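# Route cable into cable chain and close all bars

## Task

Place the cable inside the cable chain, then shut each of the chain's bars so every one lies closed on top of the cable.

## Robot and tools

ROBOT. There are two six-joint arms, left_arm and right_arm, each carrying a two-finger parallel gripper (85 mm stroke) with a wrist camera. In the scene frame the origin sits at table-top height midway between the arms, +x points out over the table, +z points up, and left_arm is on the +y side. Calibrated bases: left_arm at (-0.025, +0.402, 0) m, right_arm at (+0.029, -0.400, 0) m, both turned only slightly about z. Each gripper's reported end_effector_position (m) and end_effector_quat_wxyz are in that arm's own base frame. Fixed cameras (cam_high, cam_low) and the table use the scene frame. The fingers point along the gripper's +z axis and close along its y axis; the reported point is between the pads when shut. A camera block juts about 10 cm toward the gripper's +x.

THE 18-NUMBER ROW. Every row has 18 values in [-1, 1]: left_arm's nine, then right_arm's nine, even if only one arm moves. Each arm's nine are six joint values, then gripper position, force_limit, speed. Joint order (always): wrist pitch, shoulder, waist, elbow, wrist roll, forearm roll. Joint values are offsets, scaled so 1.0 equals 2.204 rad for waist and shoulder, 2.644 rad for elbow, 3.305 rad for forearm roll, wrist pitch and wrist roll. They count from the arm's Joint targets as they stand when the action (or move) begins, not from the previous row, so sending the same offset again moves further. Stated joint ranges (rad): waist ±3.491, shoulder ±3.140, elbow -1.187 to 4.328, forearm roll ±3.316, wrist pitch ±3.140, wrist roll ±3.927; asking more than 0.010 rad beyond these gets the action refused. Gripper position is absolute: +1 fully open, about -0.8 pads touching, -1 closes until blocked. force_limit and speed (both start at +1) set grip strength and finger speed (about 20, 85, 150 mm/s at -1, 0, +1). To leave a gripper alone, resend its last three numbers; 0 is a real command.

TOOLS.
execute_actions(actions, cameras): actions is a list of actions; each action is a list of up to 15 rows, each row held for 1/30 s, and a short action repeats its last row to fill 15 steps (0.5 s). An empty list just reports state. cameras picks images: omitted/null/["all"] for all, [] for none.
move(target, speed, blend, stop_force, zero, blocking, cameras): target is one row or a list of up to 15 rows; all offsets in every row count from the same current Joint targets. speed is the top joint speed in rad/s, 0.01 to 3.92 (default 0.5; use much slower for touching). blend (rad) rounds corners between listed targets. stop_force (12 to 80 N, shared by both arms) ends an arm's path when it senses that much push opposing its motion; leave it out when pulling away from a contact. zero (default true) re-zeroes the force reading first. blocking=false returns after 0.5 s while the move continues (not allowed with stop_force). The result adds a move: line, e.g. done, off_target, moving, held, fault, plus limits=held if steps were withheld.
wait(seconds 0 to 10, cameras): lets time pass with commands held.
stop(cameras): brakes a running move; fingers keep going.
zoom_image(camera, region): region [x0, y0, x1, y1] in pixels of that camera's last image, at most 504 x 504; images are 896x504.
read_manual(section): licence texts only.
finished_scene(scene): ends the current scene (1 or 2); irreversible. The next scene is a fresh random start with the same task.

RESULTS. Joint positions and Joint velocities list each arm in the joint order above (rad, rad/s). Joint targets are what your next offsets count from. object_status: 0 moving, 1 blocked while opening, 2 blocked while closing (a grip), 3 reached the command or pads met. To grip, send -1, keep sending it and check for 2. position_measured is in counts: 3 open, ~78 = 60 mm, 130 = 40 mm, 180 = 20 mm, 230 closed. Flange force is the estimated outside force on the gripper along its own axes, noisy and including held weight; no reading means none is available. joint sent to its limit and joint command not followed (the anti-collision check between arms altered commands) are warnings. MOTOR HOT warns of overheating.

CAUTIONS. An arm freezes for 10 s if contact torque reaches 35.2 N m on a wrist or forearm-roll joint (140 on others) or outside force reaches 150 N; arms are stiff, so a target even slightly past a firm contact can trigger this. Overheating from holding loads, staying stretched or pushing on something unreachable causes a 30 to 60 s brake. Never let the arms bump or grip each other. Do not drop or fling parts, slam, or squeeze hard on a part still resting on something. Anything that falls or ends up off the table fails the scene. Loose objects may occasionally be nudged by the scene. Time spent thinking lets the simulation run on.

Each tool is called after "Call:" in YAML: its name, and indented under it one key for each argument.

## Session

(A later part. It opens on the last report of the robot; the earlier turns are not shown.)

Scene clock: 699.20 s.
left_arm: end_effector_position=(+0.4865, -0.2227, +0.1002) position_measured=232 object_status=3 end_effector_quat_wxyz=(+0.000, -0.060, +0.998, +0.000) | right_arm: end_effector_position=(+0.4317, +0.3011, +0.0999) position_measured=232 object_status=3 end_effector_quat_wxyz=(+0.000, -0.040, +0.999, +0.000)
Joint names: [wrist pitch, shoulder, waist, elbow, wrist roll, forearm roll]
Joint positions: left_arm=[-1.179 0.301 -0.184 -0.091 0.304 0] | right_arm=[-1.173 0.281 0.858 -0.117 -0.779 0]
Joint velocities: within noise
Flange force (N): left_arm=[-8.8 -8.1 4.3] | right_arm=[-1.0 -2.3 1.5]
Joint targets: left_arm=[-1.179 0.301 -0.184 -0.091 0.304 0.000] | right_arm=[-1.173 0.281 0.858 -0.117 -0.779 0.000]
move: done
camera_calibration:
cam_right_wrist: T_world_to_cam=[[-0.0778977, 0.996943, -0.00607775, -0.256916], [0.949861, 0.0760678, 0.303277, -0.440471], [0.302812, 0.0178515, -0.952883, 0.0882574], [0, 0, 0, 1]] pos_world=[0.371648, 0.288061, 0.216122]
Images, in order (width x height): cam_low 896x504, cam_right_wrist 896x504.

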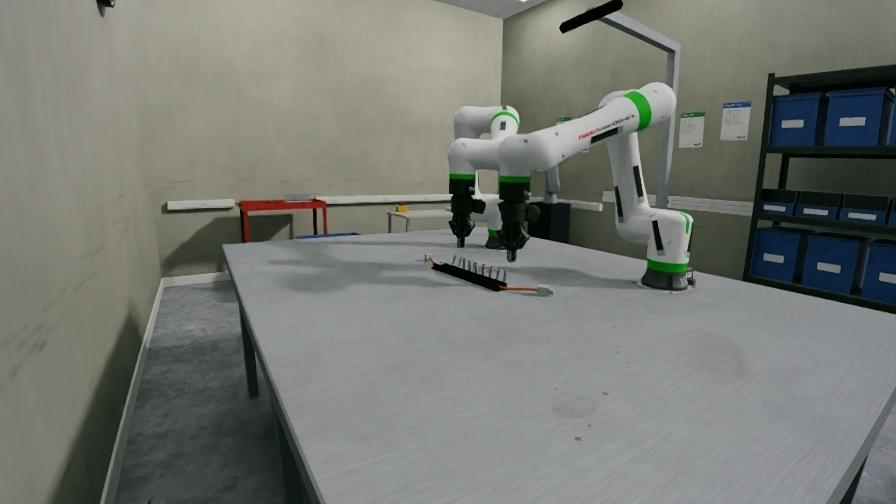

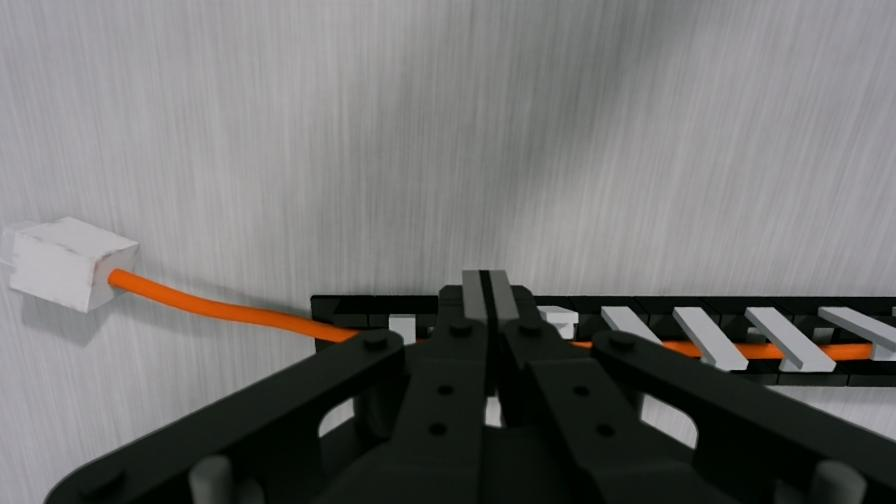

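Call:
move:
  target: [0,0,0,0,0,0,-1,-0.5,0,0.001,0.058,-0.025,0.056,0.017,0,-1,-0.5,0]
  speed: 0.2
  cameras: ["cam_right_wrist"]

Call:
zoom_image:
  camera: "cam_right_wrist"
  region: [300, 120, 540, 280]

Scene clock: 715.50 s.
left_arm: end_effector_position=(+0.4865, -0.2227, +0.1002) position_measured=232 object_status=3 end_effector_quat_wxyz=(+0.000, -0.060, +0.998, +0.000) | right_arm: end_effector_position=(+0.4892, +0.3200, +0.0904) position_measured=232 object_status=3 end_effector_quat_wxyz=(+0.008, -0.040, +0.999, +0.008)
Joint names: [wrist pitch, shoulder, waist, elbow, wrist roll, forearm roll]
Joint positions: left_arm=[-1.179 0.301 -0.184 -0.091 0.304 0] | right_arm=[-1.17 0.409 0.803 0.031 -0.722 0]
Joint velocities: within noise
Flange force (N): left_arm=[-6.9 -6.9 4.7] | right_arm=[-0.9 -2.5 1.8]
Joint targets: left_arm=[-1.179 0.301 -0.184 -0.091 0.304 0.000] | right_arm=[-1.170 0.409 0.803 0.031 -0.722 0.000]
move: done
camera_calibration:
cam_right_wrist: T_world_to_cam=[[-0.0790952, 0.996821, 0.00958809, -0.272185], [0.944637, 0.0718751, 0.32015, -0.491297], [0.318443, 0.0343796, -0.947318, 0.0480532], [0, 0, 0, 1]] pos_world=[0.427266, 0.304979, 0.20542]
Images, in order (width x height): cam_right_wrist 896x504.

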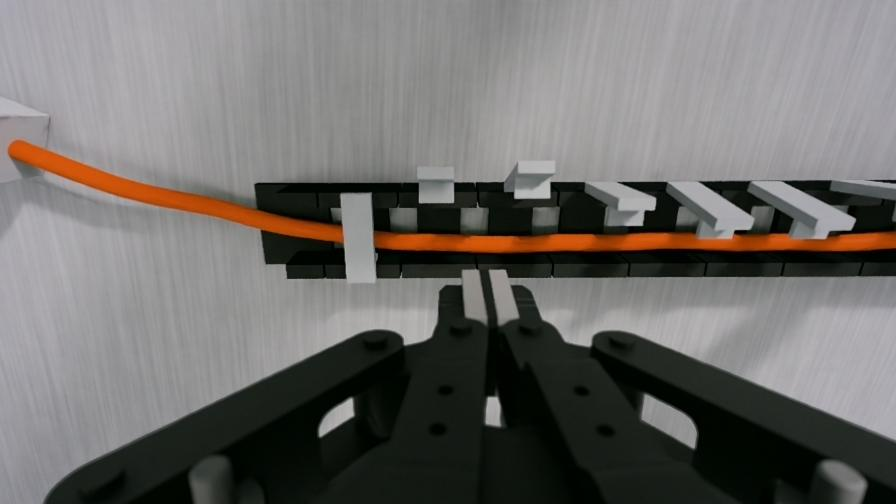

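Scaled by 2.100 from the camera's 896x504 image, which has a finer 1280x720 frame.

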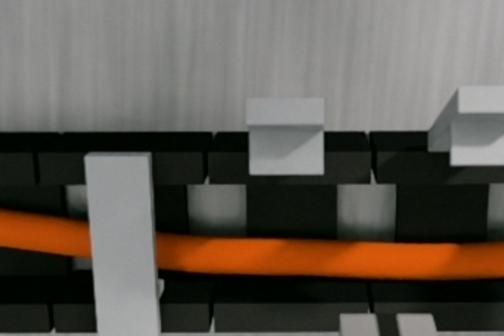

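Call:
move:
  target:
    - [0,0,0,0,0,0,-1,-0.5,0,-0.0102,-0.0163,-0.0304,-0.0095,0.02,0,-1,-0.5,0]
    - [0,0,0,0,0,0,-1,-0.5,0,0.0223,0.0064,-0.0304,-0.0312,0.02,0,-1,-0.5,0]
    - [0,0,0,0,0,0,-1,-0.5,0,0.03,0.0126,-0.0304,-0.0356,0.02,0,-1,-0.5,0]
  speed: [0.15,0.1,0.015]
  stop_force: 30
  cameras: ["cam_right_wrist","cam_low"]

Call:
zoom_image:
  camera: "cam_low"
  region: [425, 240, 495, 280]

Scene clock: 754.23 s.
left_arm: end_effector_position=(+0.4865, -0.2227, +0.1002) position_measured=232 object_status=3 end_effector_quat_wxyz=(+0.000, -0.060, +0.998, +0.000) | right_arm: end_effector_position=(+0.4955, +0.2739, +0.0436) position_measured=232 object_status=3 end_effector_quat_wxyz=(+0.000, -0.040, +0.999, +0.000)
Joint names: [wrist pitch, shoulder, waist, elbow, wrist roll, forearm roll]
Joint positions: left_arm=[-1.179 0.301 -0.184 -0.091 0.304 0] | right_arm=[-1.082 0.43 0.736 -0.058 -0.656 0]
Joint velocities: within noise
Flange force (N): left_arm=[-8.0 -7.9 4.2] | right_arm=[11.1 -3.9 -39.1]
Joint targets: left_arm=[-1.179 0.301 -0.184 -0.091 0.304 0.000] | right_arm=[-1.082 0.430 0.736 -0.058 -0.656 0.000]
move: contact (right_arm); path passed 2 of 3 targets; right_arm: the wrist pitch is farthest, 0.011 rad from its target
camera_calibration:
cam_right_wrist: T_world_to_cam=[[-0.0781427, 0.996928, -0.00538652, -0.225073], [0.949583, 0.076075, 0.304145, -0.481911], [0.303621, 0.0186518, -0.95261, 0.0150778], [0, 0, 0, 1]] pos_world=[0.435449, 0.260761, 0.159722]
Images, in order (width x height): cam_low 896x504, cam_right_wrist 896x504.

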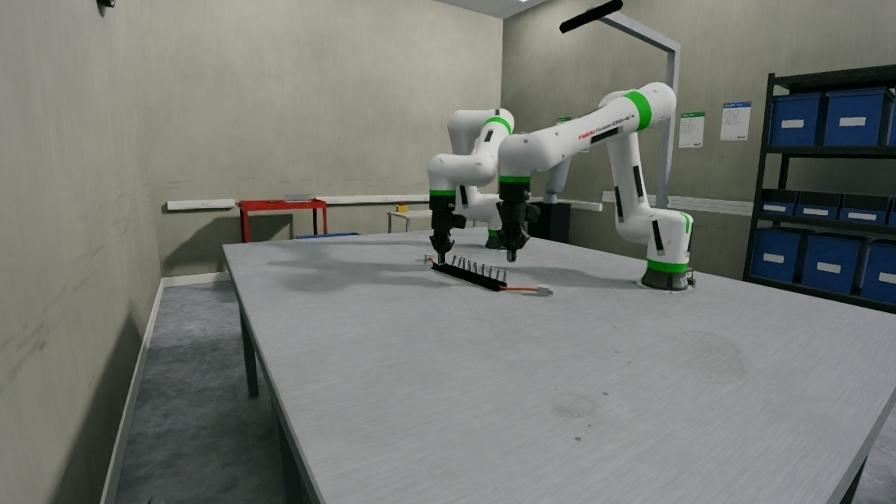

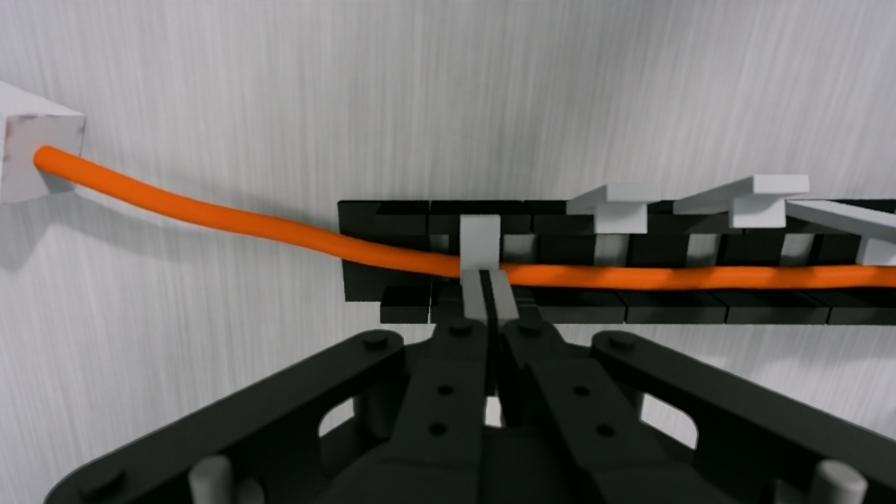

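Scaled by 7.200 from the camera's 896x504 image, which has a finer 1280x720 frame.

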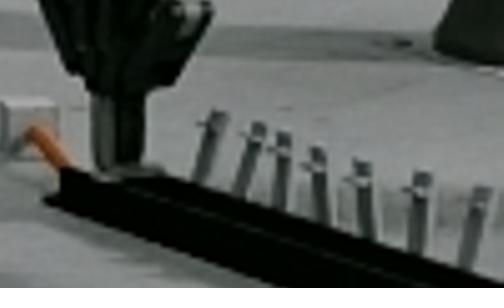

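Call:
move:
  target: [0,0,0,0,0,0,-1,-0.5,0,-0.0368,-0.0255,0,0.0244,0,0,-1,-0.5,0]
  cameras: ["cam_right_wrist","cam_left_wrist"]

Scene clock: 808.73 s.
left_arm: end_effector_position=(+0.4865, -0.2227, +0.1002) position_measured=232 object_status=3 end_effector_quat_wxyz=(+0.000, -0.060, +0.998, +0.000) | right_arm: end_effector_position=(+0.4955, +0.2739, +0.0997) position_measured=232 object_status=3 end_effector_quat_wxyz=(+0.000, -0.040, +0.999, +0.000)
Joint names: [wrist pitch, shoulder, waist, elbow, wrist roll, forearm roll]
Joint positions: left_arm=[-1.179 0.301 -0.184 -0.091 0.304 0] | right_arm=[-1.203 0.374 0.736 0.006 -0.656 0]
Joint velocities: within noise
Flange force (N): left_arm=[-7.5 -7.2 4.3] | right_arm=[-1.1 -2.3 2.0]
Joint targets: left_arm=[-1.179 0.301 -0.184 -0.091 0.304 0.000] | right_arm=[-1.203 0.374 0.736 0.007 -0.656 0.000]
move: done
camera_calibration:
cam_left_wrist: T_world_to_cam=[[-0.0970088, 0.99377, 0.0548623, 0.269483], [0.936077, 0.0723711, 0.344271, -0.454183], [0.338155, 0.0847526, -0.937266, 0.0746723], [0, 0, 0, 1]] pos_world=[0.426041, -0.241263, 0.211565]
cam_right_wrist: T_world_to_cam=[[-0.0781483, 0.996924, -0.0059499, -0.224736], [0.949842, 0.0762677, 0.303289, -0.499084], [0.30281, 0.0180501, -0.95288, 0.0691513], [0, 0, 0, 1]] pos_world=[0.435548, 0.26086, 0.215922]
Images, in order (width x height): cam_left_wrist 896x504, cam_right_wrist 896x504.

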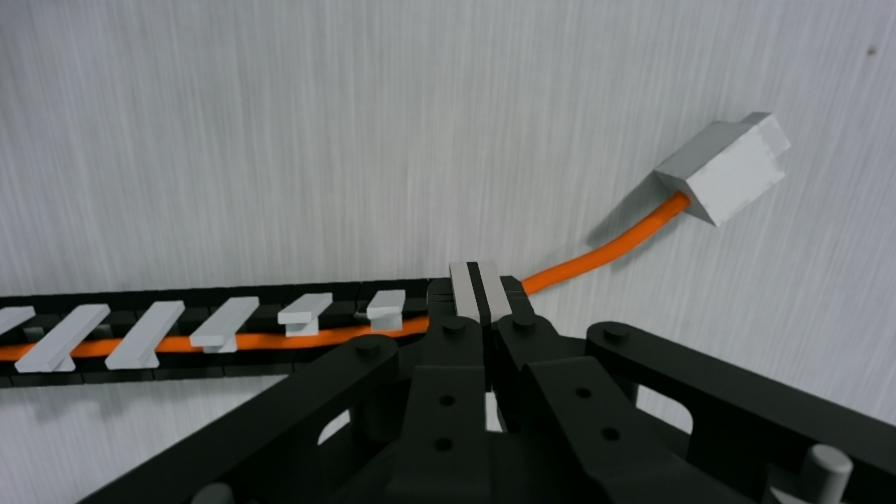

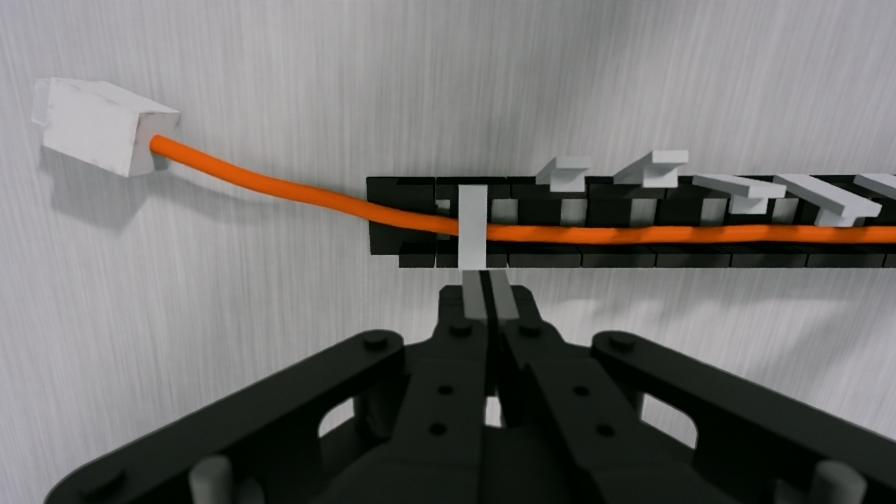

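Call:
zoom_image:
  camera: "cam_left_wrist"
  region: [250, 200, 600, 400]

Call:
zoom_image:
  camera: "cam_right_wrist"
  region: [500, 120, 896, 300]

Scaled by 1.440 from the camera's 896x504 image, which has a finer 1280x720 frame.

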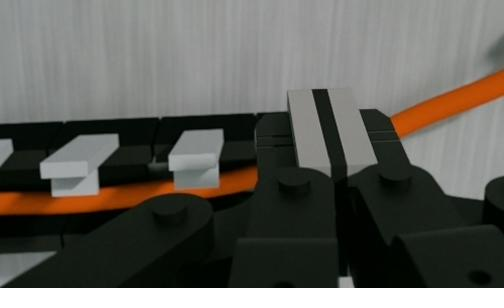

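Scaled by 1.273 from the camera's 896x504 image, which has a finer 1280x720 frame.

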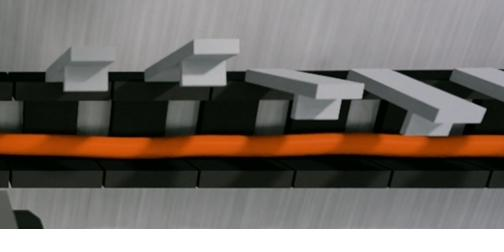

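Call:
move:
  target: [0.0017,-0.0089,-0.0041,-0.0095,0.0028,0,-1,-0.5,0,0.0089,-0.0418,0.0561,-0.0463,-0.0374,0,-1,-0.5,0]
  cameras: ["cam_right_wrist","cam_left_wrist"]

Scene clock: 934.03 s.
left_arm: end_effector_position=(+0.4760, -0.2254, +0.1003) position_measured=232 object_status=3 end_effector_quat_wxyz=(+0.000, -0.060, +0.998, +0.000) | right_arm: end_effector_position=(+0.4314, +0.3019, +0.0998) position_measured=232 object_status=3 end_effector_quat_wxyz=(+0.000, -0.040, +0.999, +0.000)
Joint names: [wrist pitch, shoulder, waist, elbow, wrist roll, forearm roll]
Joint positions: left_arm=[-1.174 0.281 -0.193 -0.116 0.314 0] | right_arm=[-1.174 0.282 0.86 -0.116 -0.78 0]
Joint velocities: within noise
Flange force (N): left_arm=[-7.5 -7.5 4.8] | right_arm=[-2.0 -2.9 1.7]
Joint targets: left_arm=[-1.174 0.281 -0.193 -0.116 0.314 0.000] | right_arm=[-1.174 0.282 0.860 -0.116 -0.780 0.000]
move: done
camera_calibration:
cam_left_wrist: T_world_to_cam=[[-0.0972912, 0.993749, 0.0547503, 0.271278], [0.936005, 0.072663, 0.344405, -0.44412], [0.338274, 0.0847541, -0.937223, 0.0784877], [0, 0, 0, 1]] pos_world=[0.415542, -0.243963, 0.211665]
cam_right_wrist: T_world_to_cam=[[-0.0781295, 0.996921, -0.00663513, -0.257623], [0.950005, 0.0764675, 0.302726, -0.440304], [0.302301, 0.0173484, -0.953055, 0.0887048], [0, 0, 0, 1]] pos_world=[0.371347, 0.28896, 0.216122]
Images, in order (width x height): cam_left_wrist 896x504, cam_right_wrist 896x504.

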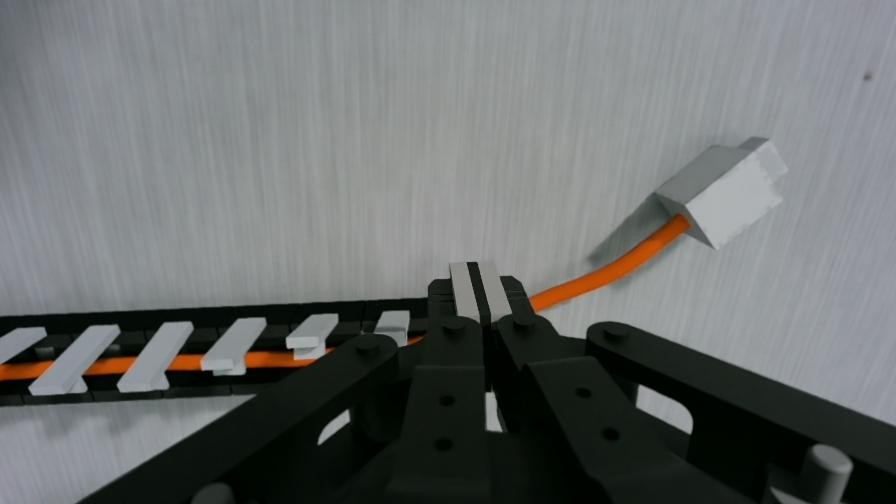

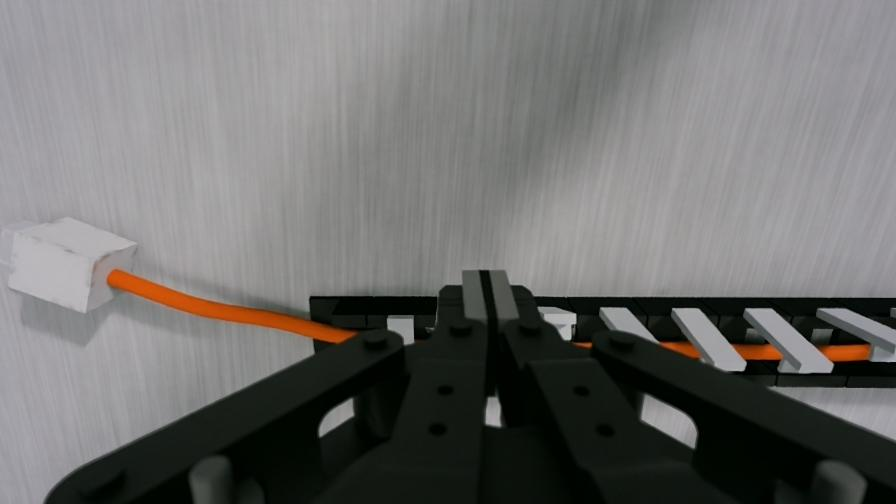

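Call:
move:
  target:
    - [0.0322,0.0220,0,-0.0218,0,0,-1,-0.5,0,0.0322,0.0220,0,-0.0218,0,0,-1,-0.5,0]
    - [0.0219,0.0611,0.0112,0.0236,-0.0076,0,-1,-0.5,0,0.0218,0.0617,-0.0258,0.0243,0.0172,0,-1,-0.5,0]
    - [0.0321,0.0702,0.0112,0.0184,-0.0076,0,-1,-0.5,0,0.0319,0.0707,-0.0258,0.0191,0.0172,0,-1,-0.5,0]
  speed: [0.2,0.07,0.015]
  stop_force: 25
  cameras: ["cam_right_wrist","cam_left_wrist"]

Scene clock: 949.27 s.
left_arm: end_effector_position=(+0.5203, -0.2202, +0.0453) position_measured=232 object_status=3 end_effector_quat_wxyz=(+0.000, -0.060, +0.998, +0.000) | right_arm: end_effector_position=(+0.4756, +0.3057, +0.0435) position_measured=232 object_status=3 end_effector_quat_wxyz=(+0.000, -0.040, +0.999, +0.000)
Joint names: [wrist pitch, shoulder, waist, elbow, wrist roll, forearm roll]
Joint positions: left_arm=[-1.084 0.426 -0.168 -0.06 0.288 0] | right_arm=[-1.082 0.429 0.803 -0.06 -0.723 0]
Joint velocities: within noise
Flange force (N): left_arm=[-0.5 0.4 -33.3] | right_arm=[6.7 -1.7 -35.9]
Joint targets: left_arm=[-1.084 0.426 -0.168 -0.060 0.288 0.000] | right_arm=[-1.082 0.429 0.803 -0.060 -0.723 0.000]
move: contact (left_arm, right_arm); path passed 2 of 3 targets; left_arm: the wrist pitch is farthest, 0.016 rad from its target; right_arm: the wrist pitch is farthest, 0.014 rad from its target
camera_calibration:
cam_left_wrist: T_world_to_cam=[[-0.0969701, 0.993787, 0.0546249, 0.273304], [0.935896, 0.072371, 0.344763, -0.467004], [0.338667, 0.0845549, -0.937099, 0.0113], [0, 0, 0, 1]] pos_world=[0.459743, -0.238764, 0.156666]
cam_right_wrist: T_world_to_cam=[[-0.0781543, 0.996922, -0.0062584, -0.258283], [0.94987, 0.0763689, 0.303176, -0.46549], [0.302721, 0.0177498, -0.952914, 0.021212], [0, 0, 0, 1]] pos_world=[0.415548, 0.29266, 0.159722]
Images, in order (width x height): cam_left_wrist 896x504, cam_right_wrist 896x504.

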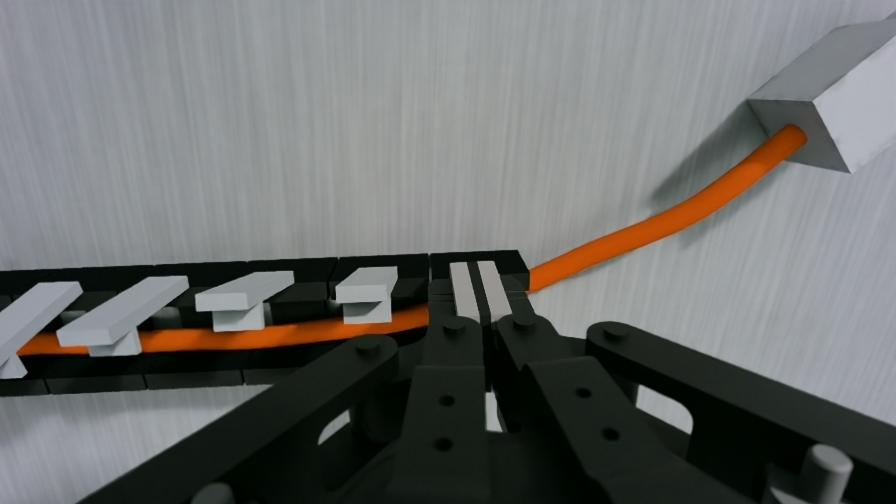

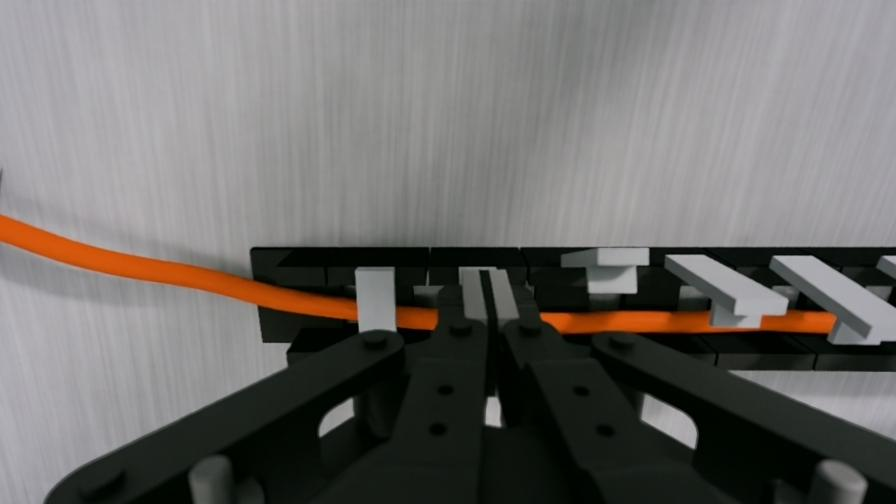

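Call:
zoom_image:
  camera: "cam_right_wrist"
  region: [240, 230, 740, 390]

Call:
zoom_image:
  camera: "cam_left_wrist"
  region: [40, 230, 540, 390]

Scaled by 1.008 from the camera's 896x504 image, which has a finer 1280x720 frame.

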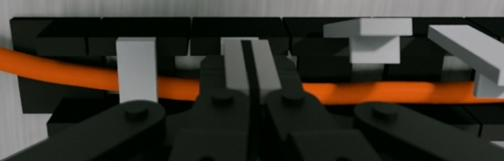

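Scaled by 1.008 from the camera's 896x504 image, which has a finer 1280x720 frame.

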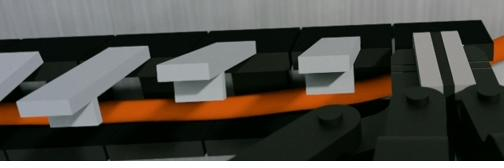

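Call:
move:
  target:
    - [-0.0051,-0.0045,0,0.0024,0,0,-1,-0.5,0,-0.0060,-0.0051,0,0.0033,0,0,-1,-0.5,0]
    - [-0.0097,0.0107,0.0036,0.0208,-0.0024,0,-1,-0.5,0,-0.0101,0.0088,-0.0097,0.0201,0.0065,0,-1,-0.5,0]
  speed: [0.05,0.08]
  cameras: ["cam_right_wrist","cam_left_wrist"]

Scene clock: 1008.10 s.
left_arm: end_effector_position=(+0.5365, -0.2184, +0.0532) position_measured=232 object_status=3 end_effector_quat_wxyz=(+0.000, -0.060, +0.998, +0.000) | right_arm: end_effector_position=(+0.4918, +0.3052, +0.0531) position_measured=232 object_status=3 end_effector_quat_wxyz=(+0.000, -0.040, +0.999, +0.000)
Joint names: [wrist pitch, shoulder, waist, elbow, wrist roll, forearm roll]
Joint positions: left_arm=[-1.116 0.449 -0.16 -0.005 0.28 0] | right_arm=[-1.116 0.449 0.782 -0.006 -0.702 0]
Joint velocities: within noise
Flange force (N): left_arm=[-8.0 -7.2 5.6] | right_arm=[-1.5 -2.2 1.9]
Joint targets: left_arm=[-1.116 0.449 -0.160 -0.005 0.280 0.000] | right_arm=[-1.116 0.449 0.782 -0.006 -0.702 0.000]
move: done
camera_calibration:
cam_left_wrist: T_world_to_cam=[[-0.0968756, 0.993786, 0.0548168, 0.272581], [0.936121, 0.07227, 0.344171, -0.48518], [0.338071, 0.0846569, -0.937305, 0.0134662], [0, 0, 0, 1]] pos_world=[0.476041, -0.236963, 0.164665]
cam_right_wrist: T_world_to_cam=[[-0.0782472, 0.996916, -0.00599025, -0.256454], [0.949805, 0.0763724, 0.303378, -0.483853], [0.3029, 0.0180489, -0.952851, 0.0252589], [0, 0, 0, 1]] pos_world=[0.431848, 0.29216, 0.169322]
Images, in order (width x height): cam_left_wrist 896x504, cam_right_wrist 896x504.

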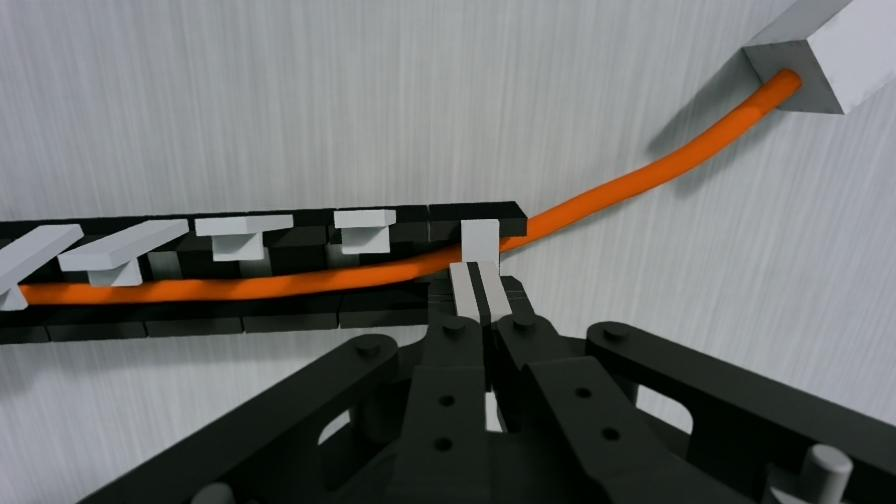

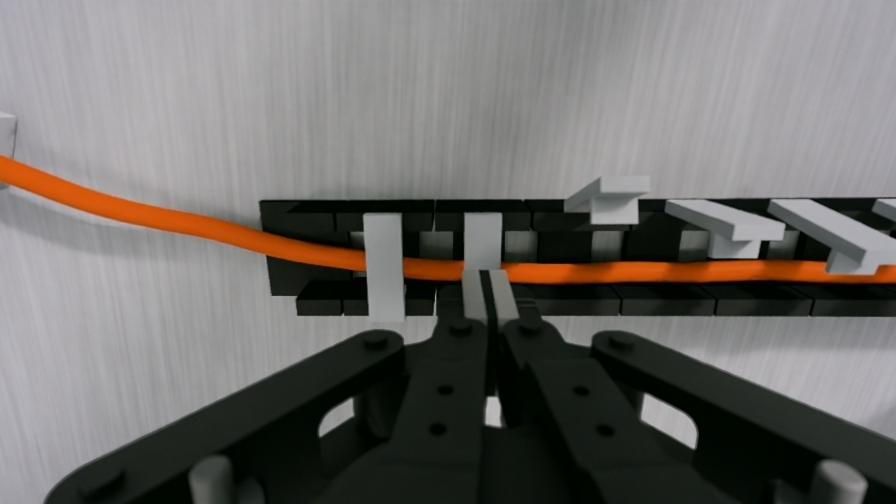

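Call:
move:
  target: [0.0100,0.0085,0,-0.0054,0,0,-1,-0.5,0,0.0099,0.0086,0,-0.0053,0,0,-1,-0.5,0]
  speed: 0.015
  stop_force: 25
  cameras: []

Scene clock: 1014.87 s.
left_arm: end_effector_position=(+0.5368, -0.2184, +0.0454) position_measured=232 object_status=3 end_effector_quat_wxyz=(+0.000, -0.060, +0.998, +0.000) | right_arm: end_effector_position=(+0.4921, +0.3055, +0.0436) position_measured=232 object_status=3 end_effector_quat_wxyz=(+0.000, -0.040, +0.999, +0.000)
Joint names: [wrist pitch, shoulder, waist, elbow, wrist roll, forearm roll]
Joint positions: left_arm=[-1.1 0.458 -0.16 -0.012 0.28 0] | right_arm=[-1.096 0.46 0.782 -0.015 -0.702 0]
Joint velocities: within noise
Flange force (N): left_arm=[2.9 1.2 -32.5] | right_arm=[10.5 -4.7 -35.5]
Joint targets: left_arm=[-1.100 0.458 -0.160 -0.012 0.280 0.000] | right_arm=[-1.096 0.460 0.782 -0.015 -0.702 0.000]
move: contact (left_arm, right_arm); left_arm: the wrist pitch is farthest, 0.017 rad from its target; right_arm: the wrist pitch is farthest, 0.013 rad from its target
No camera images: "cameras" was empty.

Call:
move:
  target:
    - [-0.0350,-0.0243,0,0.0232,0,0,-1,-0.5,0,-0.0361,-0.0257,0,0.0238,0,0,-1,-0.5,0]
    - [-0.0261,-0.0618,-0.0397,-0.0191,0.0265,0,-1,-0.5,0,-0.0270,-0.0640,0.0533,-0.0195,-0.0356,0,-1,-0.5,0]
    - [0.0055,-0.0403,-0.0397,-0.0408,0.0265,0,-1,-0.5,0,0.0047,-0.0426,0.0533,-0.0412,-0.0356,0,-1,-0.5,0]
  speed: [0.2,0.3,0.2]
  blend: [0.03,0.02,0]
  cameras: ["cam_right_wrist","cam_left_wrist"]

Scene clock: 1047.97 s.
left_arm: end_effector_position=(+0.4794, -0.2553, +0.0527) position_measured=232 object_status=3 end_effector_quat_wxyz=(+0.000, -0.060, +0.998, +0.000) | right_arm: end_effector_position=(+0.4292, +0.3312, +0.0533) position_measured=232 object_status=3 end_effector_quat_wxyz=(+0.000, -0.040, +0.999, +0.000)
Joint names: [wrist pitch, shoulder, waist, elbow, wrist roll, forearm roll]
Joint positions: left_arm=[-1.082 0.37 -0.248 -0.12 0.368 0] | right_arm=[-1.081 0.366 0.899 -0.124 -0.819 0]
Joint velocities: within noise
Flange force (N): left_arm=[-8.4 -8.6 5.6] | right_arm=[-1.1 -3.0 1.7]
Joint targets: left_arm=[-1.082 0.370 -0.248 -0.120 0.368 0.000] | right_arm=[-1.081 0.366 0.899 -0.124 -0.819 0.000]
move: done
camera_calibration:
cam_left_wrist: T_world_to_cam=[[-0.0969465, 0.99376, 0.0551578, 0.303822], [0.936332, 0.0722729, 0.343598, -0.428966], [0.337468, 0.0849566, -0.937495, 0.0357661], [0, 0, 0, 1]] pos_world=[0.419039, -0.273962, 0.164165]
cam_right_wrist: T_world_to_cam=[[-0.0780547, 0.996933, -0.00563798, -0.287416], [0.949724, 0.076076, 0.303704, -0.426278], [0.303201, 0.018351, -0.95275, 0.0437475], [0, 0, 0, 1]] pos_world=[0.369148, 0.318161, 0.169522]
Images, in order (width x height): cam_left_wrist 896x504, cam_right_wrist 896x504.

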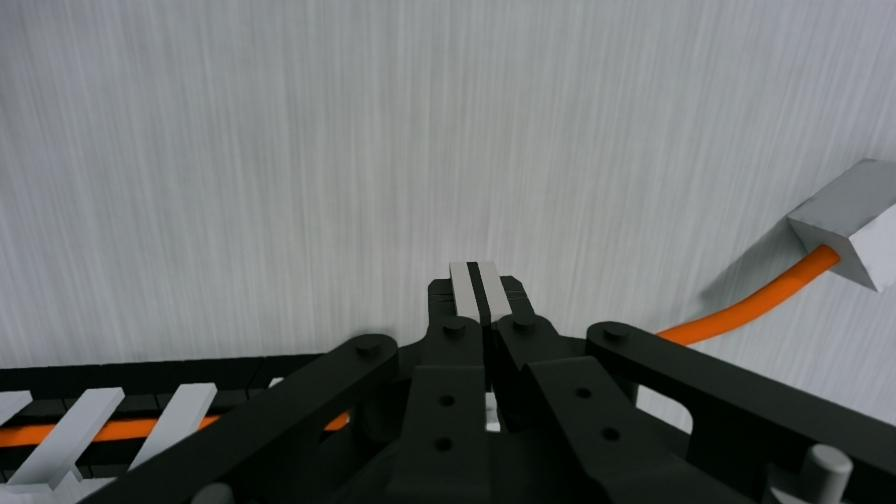

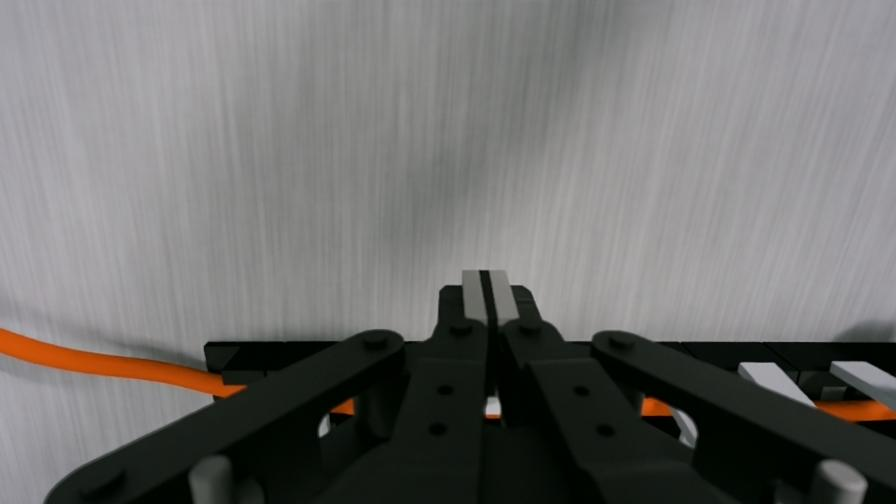

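Call:
move:
  target:
    - [-0.0152,0.0515,0.0170,0.0624,-0.0113,0,-1,-0.5,0,-0.0154,0.0531,-0.0345,0.0637,0.0230,0,-1,-0.5,0]
    - [-0.0053,0.0596,0.0170,0.0567,-0.0113,0,-1,-0.5,0,-0.0055,0.0612,-0.0345,0.0580,0.0230,0,-1,-0.5,0]
  speed: [0.08,0.015]
  stop_force: 25
  cameras: ["cam_right_wrist","cam_left_wrist"]

Scene clock: 1059.50 s.
left_arm: end_effector_position=(+0.5403, -0.2482, +0.0454) position_measured=232 object_status=3 end_effector_quat_wxyz=(+0.000, -0.060, +0.998, +0.000) | right_arm: end_effector_position=(+0.4898, +0.3372, +0.0436) position_measured=232 object_status=3 end_effector_quat_wxyz=(+0.000, -0.040, +0.999, +0.001)
Joint names: [wrist pitch, shoulder, waist, elbow, wrist roll, forearm roll]
Joint positions: left_arm=[-1.116 0.492 -0.21 0.037 0.331 0.001] | right_arm=[-1.112 0.494 0.823 0.036 -0.743 0]
Joint velocities: within noise
Flange force (N): left_arm=[1.3 2.6 -34.1] | right_arm=[10.6 -6.3 -35.0]
Joint targets: left_arm=[-1.116 0.492 -0.210 0.037 0.331 0.000] | right_arm=[-1.112 0.494 0.823 0.036 -0.743 0.000]
move: contact (left_arm, right_arm); path passed 1 of 2 targets; left_arm: the wrist pitch is farthest, 0.016 rad from its target; right_arm: the wrist pitch is farthest, 0.013 rad from its target
camera_calibration:
cam_left_wrist: T_world_to_cam=[[-0.0972485, 0.993766, 0.0545194, 0.303218], [0.935868, 0.0726678, 0.344776, -0.483733], [0.338665, 0.0845519, -0.9371, 0.00695458], [0, 0, 0, 1]] pos_world=[0.479843, -0.266764, 0.156766]
cam_right_wrist: T_world_to_cam=[[-0.0779847, 0.996941, -0.00522985, -0.288728], [0.949596, 0.0758768, 0.304155, -0.481192], [0.303621, 0.0187532, -0.952608, 0.0157202], [0, 0, 0, 1]] pos_world=[0.429649, 0.324062, 0.159822]
Images, in order (width x height): cam_left_wrist 896x504, cam_right_wrist 896x504.

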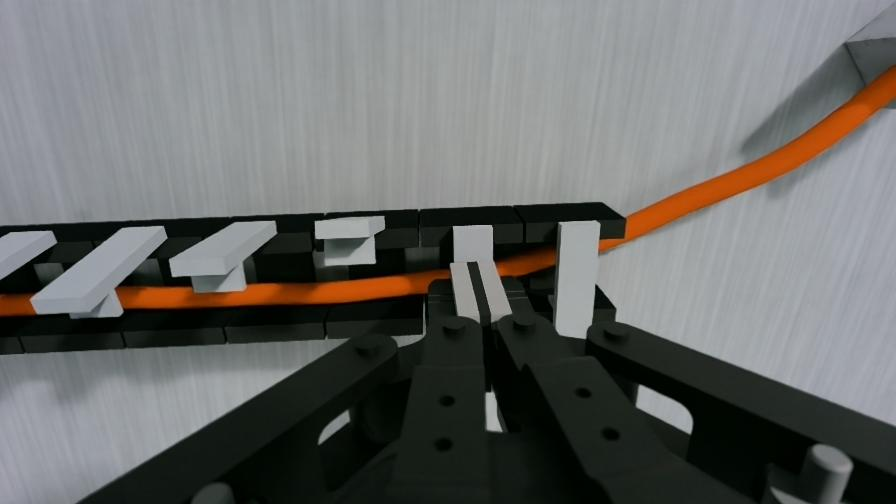

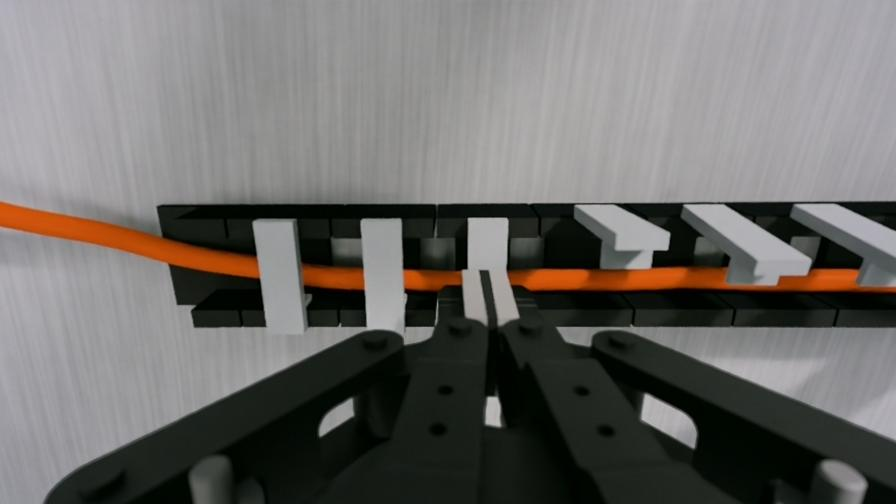

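Call:
move:
  target:
    - [-0.0347,-0.0234,0,0.0239,0,0,-1,-0.5,0,-0.0358,-0.0246,0,0.0239,0,0,-1,-0.5,0]
    - [-0.0347,-0.0234,0.1,0.0239,0,0,-1,-0.5,0,-0.0266,-0.0594,0.0529,-0.0166,-0.0352,0,-1,-0.5,0]
    - [-0.0347,-0.0234,0.15,0.0239,0,0,-1,-0.5,0,0.0043,-0.0387,0.0529,-0.0379,-0.0352,0,-1,-0.5,0]
  speed: [0.2,0.3,0.2]
  blend: [0.03,0.02,0]
  cameras: ["cam_right_wrist"]

Scene clock: 1090.00 s.
left_arm: end_effector_position=(+0.5918, -0.0594, +0.1004) position_measured=232 object_status=3 end_effector_quat_wxyz=(+0.000, -0.224, +0.975, +0.000) | right_arm: end_effector_position=(+0.4269, +0.3640, +0.0531) position_measured=232 object_status=3 end_effector_quat_wxyz=(+0.000, -0.040, +0.999, +0.000)
Joint names: [wrist pitch, shoulder, waist, elbow, wrist roll, forearm roll]
Joint positions: left_arm=[-1.231 0.44 0.12 0.101 0.331 0] | right_arm=[-1.098 0.408 0.94 -0.065 -0.86 0]
Joint velocities: within noise
Flange force (N): left_arm=[-8.5 -6.3 4.2] | right_arm=[-1.5 -2.2 1.4]
Joint targets: left_arm=[-1.231 0.440 0.121 0.101 0.331 0.000] | right_arm=[-1.098 0.408 0.940 -0.065 -0.860 0.000]
move: done
camera_calibration:
cam_right_wrist: T_world_to_cam=[[-0.0782393, 0.996918, -0.0056903, -0.320114], [0.949738, 0.0762695, 0.303611, -0.426578], [0.30311, 0.01835, -0.952779, 0.0436932], [0, 0, 0, 1]] pos_world=[0.366848, 0.350861, 0.169322]
Images, in order (width x height): cam_right_wrist 896x504.

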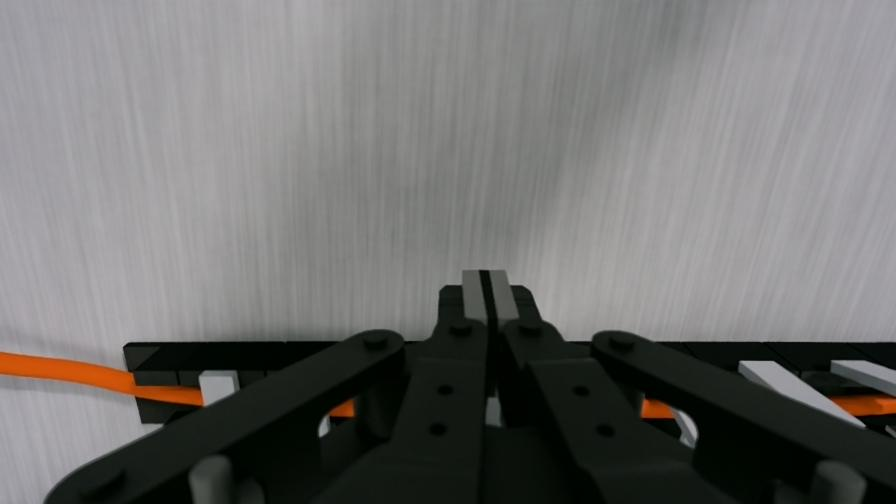

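Call:
move:
  target:
    - [0,0,0,0,0,0,-1,-0.5,0,-0.0163,0.0519,-0.0352,0.0637,0.0235,0,-1,-0.5,0]
    - [0,0,0,0,0,0,-1,-0.5,0,-0.0065,0.0593,-0.0352,0.0577,0.0235,0,-1,-0.5,0]
  speed: [0.08,0.015]
  stop_force: 25
  cameras: ["cam_right_wrist"]

Scene clock: 1099.67 s.
left_arm: end_effector_position=(+0.5918, -0.0594, +0.1004) position_measured=232 object_status=3 end_effector_quat_wxyz=(+0.000, -0.224, +0.975, +0.000) | right_arm: end_effector_position=(+0.4877, +0.3693, +0.0436) position_measured=232 object_status=3 end_effector_quat_wxyz=(+0.000, -0.040, +0.999, +0.000)
Joint names: [wrist pitch, shoulder, waist, elbow, wrist roll, forearm roll]
Joint positions: left_arm=[-1.231 0.44 0.121 0.101 0.331 0.001] | right_arm=[-1.132 0.532 0.862 0.094 -0.782 0]
Joint velocities: within noise
Flange force (N): left_arm=[-9.0 -7.7 3.8] | right_arm=[8.7 -5.7 -33.3]
Joint targets: left_arm=[-1.231 0.440 0.121 0.101 0.331 0.000] | right_arm=[-1.132 0.532 0.862 0.094 -0.782 0.000]
move: contact (right_arm); path passed 1 of 2 targets; right_arm: the wrist pitch is farthest, 0.013 rad from its target
camera_calibration:
cam_right_wrist: T_world_to_cam=[[-0.0783293, 0.996913, -0.00543043, -0.320704], [0.949635, 0.0762703, 0.303933, -0.481755], [0.303409, 0.01865, -0.952678, 0.0158945], [0, 0, 0, 1]] pos_world=[0.427548, 0.356161, 0.159822]
Images, in order (width x height): cam_right_wrist 896x504.

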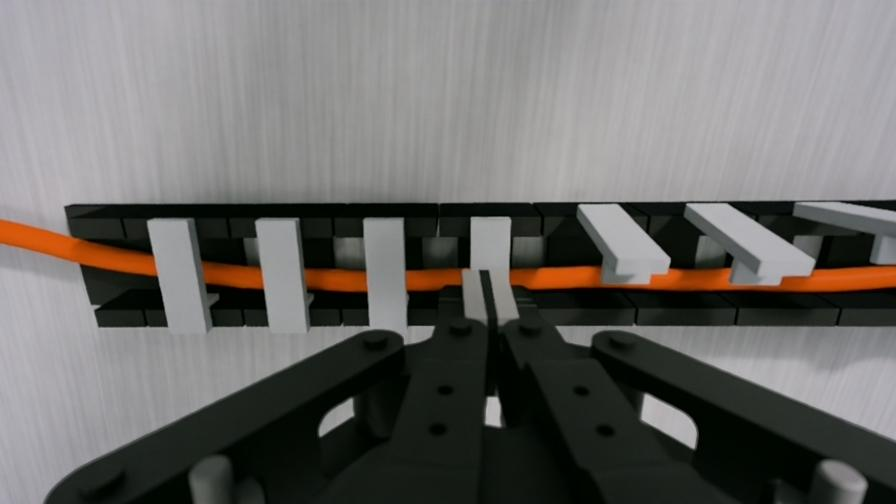

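Call:
move:
  target:
    - [0,0,0,0,0,0,-1,-0.5,0,-0.0353,-0.0233,0,0.0244,0,0,-1,-0.5,0]
    - [0,0,0,0,0,0,-1,-0.5,0,-0.0261,-0.0548,0.0523,-0.0134,-0.0349,0,-1,-0.5,0]
    - [0,0,0,0,0,0,-1,-0.5,0,0.0038,-0.0344,0.0523,-0.0338,-0.0349,0,-1,-0.5,0]
  speed: [0.2,0.3,0.2]
  blend: [0.03,0.02,0]
  cameras: []

Call:
move:
  target:
    - [0,0,0,0,0,0,-1,-0.5,0,-0.0171,0.0501,-0.0349,0.0631,0.0233,0,-1,-0.5,0]
    - [0,0,0,0,0,0,-1,-0.5,0,-0.0073,0.0572,-0.0349,0.0568,0.0233,0,-1,-0.5,0]
  speed: [0.08,0.015]
  stop_force: 25
  cameras: ["cam_right_wrist"]

Scene clock: 1128.77 s.
left_arm: end_effector_position=(+0.5918, -0.0594, +0.1004) position_measured=232 object_status=3 end_effector_quat_wxyz=(+0.000, -0.224, +0.975, +0.000) | right_arm: end_effector_position=(+0.4251, +0.3979, +0.0531) position_measured=232 object_status=3 end_effector_quat_wxyz=(+0.000, -0.040, +0.999, +0.000)
Joint names: [wrist pitch, shoulder, waist, elbow, wrist roll, forearm roll]
Joint positions: left_arm=[-1.231 0.44 0.121 0.101 0.331 0.001] | right_arm=[-1.12 0.456 0.977 0.005 -0.897 0]
Joint velocities: within noise
Flange force (N): left_arm=[-8.2 -8.6 4.2] | right_arm=[-1.5 -2.3 1.4]
Joint targets: left_arm=[-1.231 0.440 0.121 0.101 0.331 0.000] | right_arm=[-1.120 0.456 0.977 0.005 -0.897 0.000]
move: done
No camera images: "cameras" was empty.

Scene clock: 1132.73 s.
left_arm: end_effector_position=(+0.5918, -0.0594, +0.1004) position_measured=232 object_status=3 end_effector_quat_wxyz=(+0.000, -0.224, +0.975, +0.000) | right_arm: end_effector_position=(+0.4851, +0.4028, +0.0436) position_measured=232 object_status=3 end_effector_quat_wxyz=(+0.000, -0.040, +0.999, +0.000)
Joint names: [wrist pitch, shoulder, waist, elbow, wrist roll, forearm roll]
Joint positions: left_arm=[-1.231 0.44 0.121 0.101 0.331 0.001] | right_arm=[-1.157 0.576 0.901 0.162 -0.82 0]
Joint velocities: within noise
Flange force (N): left_arm=[-9.3 -8.4 4.0] | right_arm=[9.2 -6.1 -32.9]
Joint targets: left_arm=[-1.231 0.440 0.121 0.101 0.331 0.000] | right_arm=[-1.157 0.576 0.901 0.162 -0.820 0.000]
move: contact (right_arm); path passed 1 of 2 targets; right_arm: the wrist pitch is farthest, 0.013 rad from its target
camera_calibration:
cam_right_wrist: T_world_to_cam=[[-0.0783417, 0.996908, -0.00602112, -0.354294], [0.949797, 0.0764718, 0.303377, -0.482001], [0.3029, 0.0180482, -0.952852, 0.0165055], [0, 0, 0, 1]] pos_world=[0.425048, 0.38976, 0.159822]
Images, in order (width x height): cam_right_wrist 896x504.

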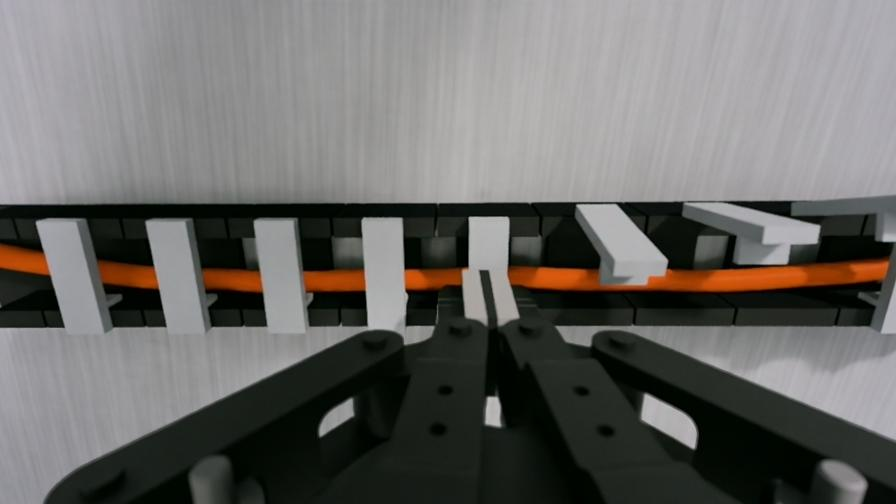

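Call:
move:
  target:
    - [0,0,0,0,0,0,-1,-0.5,0,-0.0344,-0.0220,0,0.0248,0,0,-1,-0.5,0]
    - [0,0,0,0,0,0,-1,-0.5,0,-0.0251,-0.0520,0.0500,-0.0120,-0.0333,0,-1,-0.5,0]
    - [0,0,0,0,0,0,-1,-0.5,0,0.0044,-0.0326,0.0500,-0.0326,-0.0333,0,-1,-0.5,0]
  speed: [0.2,0.3,0.2]
  blend: [0.03,0.02,0]
  cameras: []

Call:
move:
  target:
    - [0,0,0,0,0,0,-1,-0.5,0,-0.0180,0.0494,-0.0347,0.0637,0.0231,0,-1,-0.5,0]
    - [0,0,0,0,0,0,-1,-0.5,0,-0.0084,0.0557,-0.0347,0.0570,0.0231,0,-1,-0.5,0]
  speed: [0.08,0.015]
  stop_force: 25
  cameras: ["cam_right_wrist"]

Scene clock: 1155.20 s.
left_arm: end_effector_position=(+0.5918, -0.0594, +0.1004) position_measured=232 object_status=3 end_effector_quat_wxyz=(+0.000, -0.224, +0.975, +0.000) | right_arm: end_effector_position=(+0.4231, +0.4302, +0.0532) position_measured=232 object_status=3 end_effector_quat_wxyz=(+0.000, -0.040, +0.999, +0.000)
Joint names: [wrist pitch, shoulder, waist, elbow, wrist roll, forearm roll]
Joint positions: left_arm=[-1.231 0.44 0.121 0.101 0.331 0.001] | right_arm=[-1.143 0.504 1.011 0.076 -0.93 0]
Joint velocities: within noise
Flange force (N): left_arm=[-8.6 -7.8 4.4] | right_arm=[-1.3 -2.3 1.9]
Joint targets: left_arm=[-1.231 0.440 0.121 0.101 0.331 0.000] | right_arm=[-1.142 0.504 1.011 0.076 -0.930 0.000]
move: done
No camera images: "cameras" was empty.

Scene clock: 1159.23 s.
left_arm: end_effector_position=(+0.5918, -0.0594, +0.1004) position_measured=232 object_status=3 end_effector_quat_wxyz=(+0.000, -0.224, +0.975, +0.000) | right_arm: end_effector_position=(+0.4831, +0.4349, +0.0436) position_measured=232 object_status=3 end_effector_quat_wxyz=(+0.000, -0.040, +0.999, +0.000)
Joint names: [wrist pitch, shoulder, waist, elbow, wrist roll, forearm roll]
Joint positions: left_arm=[-1.231 0.44 0.121 0.101 0.331 0.001] | right_arm=[-1.183 0.621 0.934 0.234 -0.854 0]
Joint velocities: within noise
Flange force (N): left_arm=[-8.8 -7.8 4.0] | right_arm=[11.1 -6.3 -35.4]
Joint targets: left_arm=[-1.231 0.440 0.121 0.101 0.331 0.000] | right_arm=[-1.183 0.621 0.934 0.234 -0.854 0.000]
move: contact (right_arm); path passed 1 of 2 targets; right_arm: the wrist pitch is farthest, 0.013 rad from its target
camera_calibration:
cam_right_wrist: T_world_to_cam=[[-0.0782745, 0.996916, -0.00560502, -0.38655], [0.949707, 0.0762754, 0.303709, -0.482489], [0.3032, 0.0184495, -0.952748, 0.0162192], [0, 0, 0, 1]] pos_world=[0.423048, 0.421861, 0.159822]
Images, in order (width x height): cam_right_wrist 896x504.

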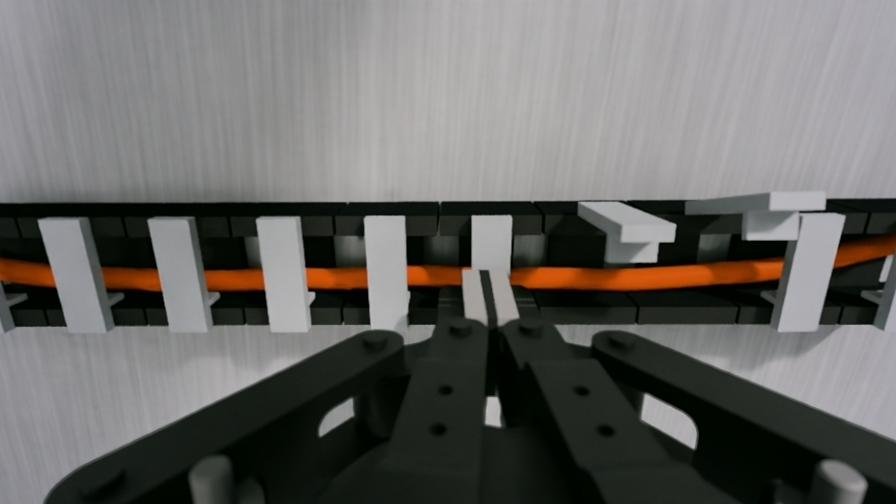

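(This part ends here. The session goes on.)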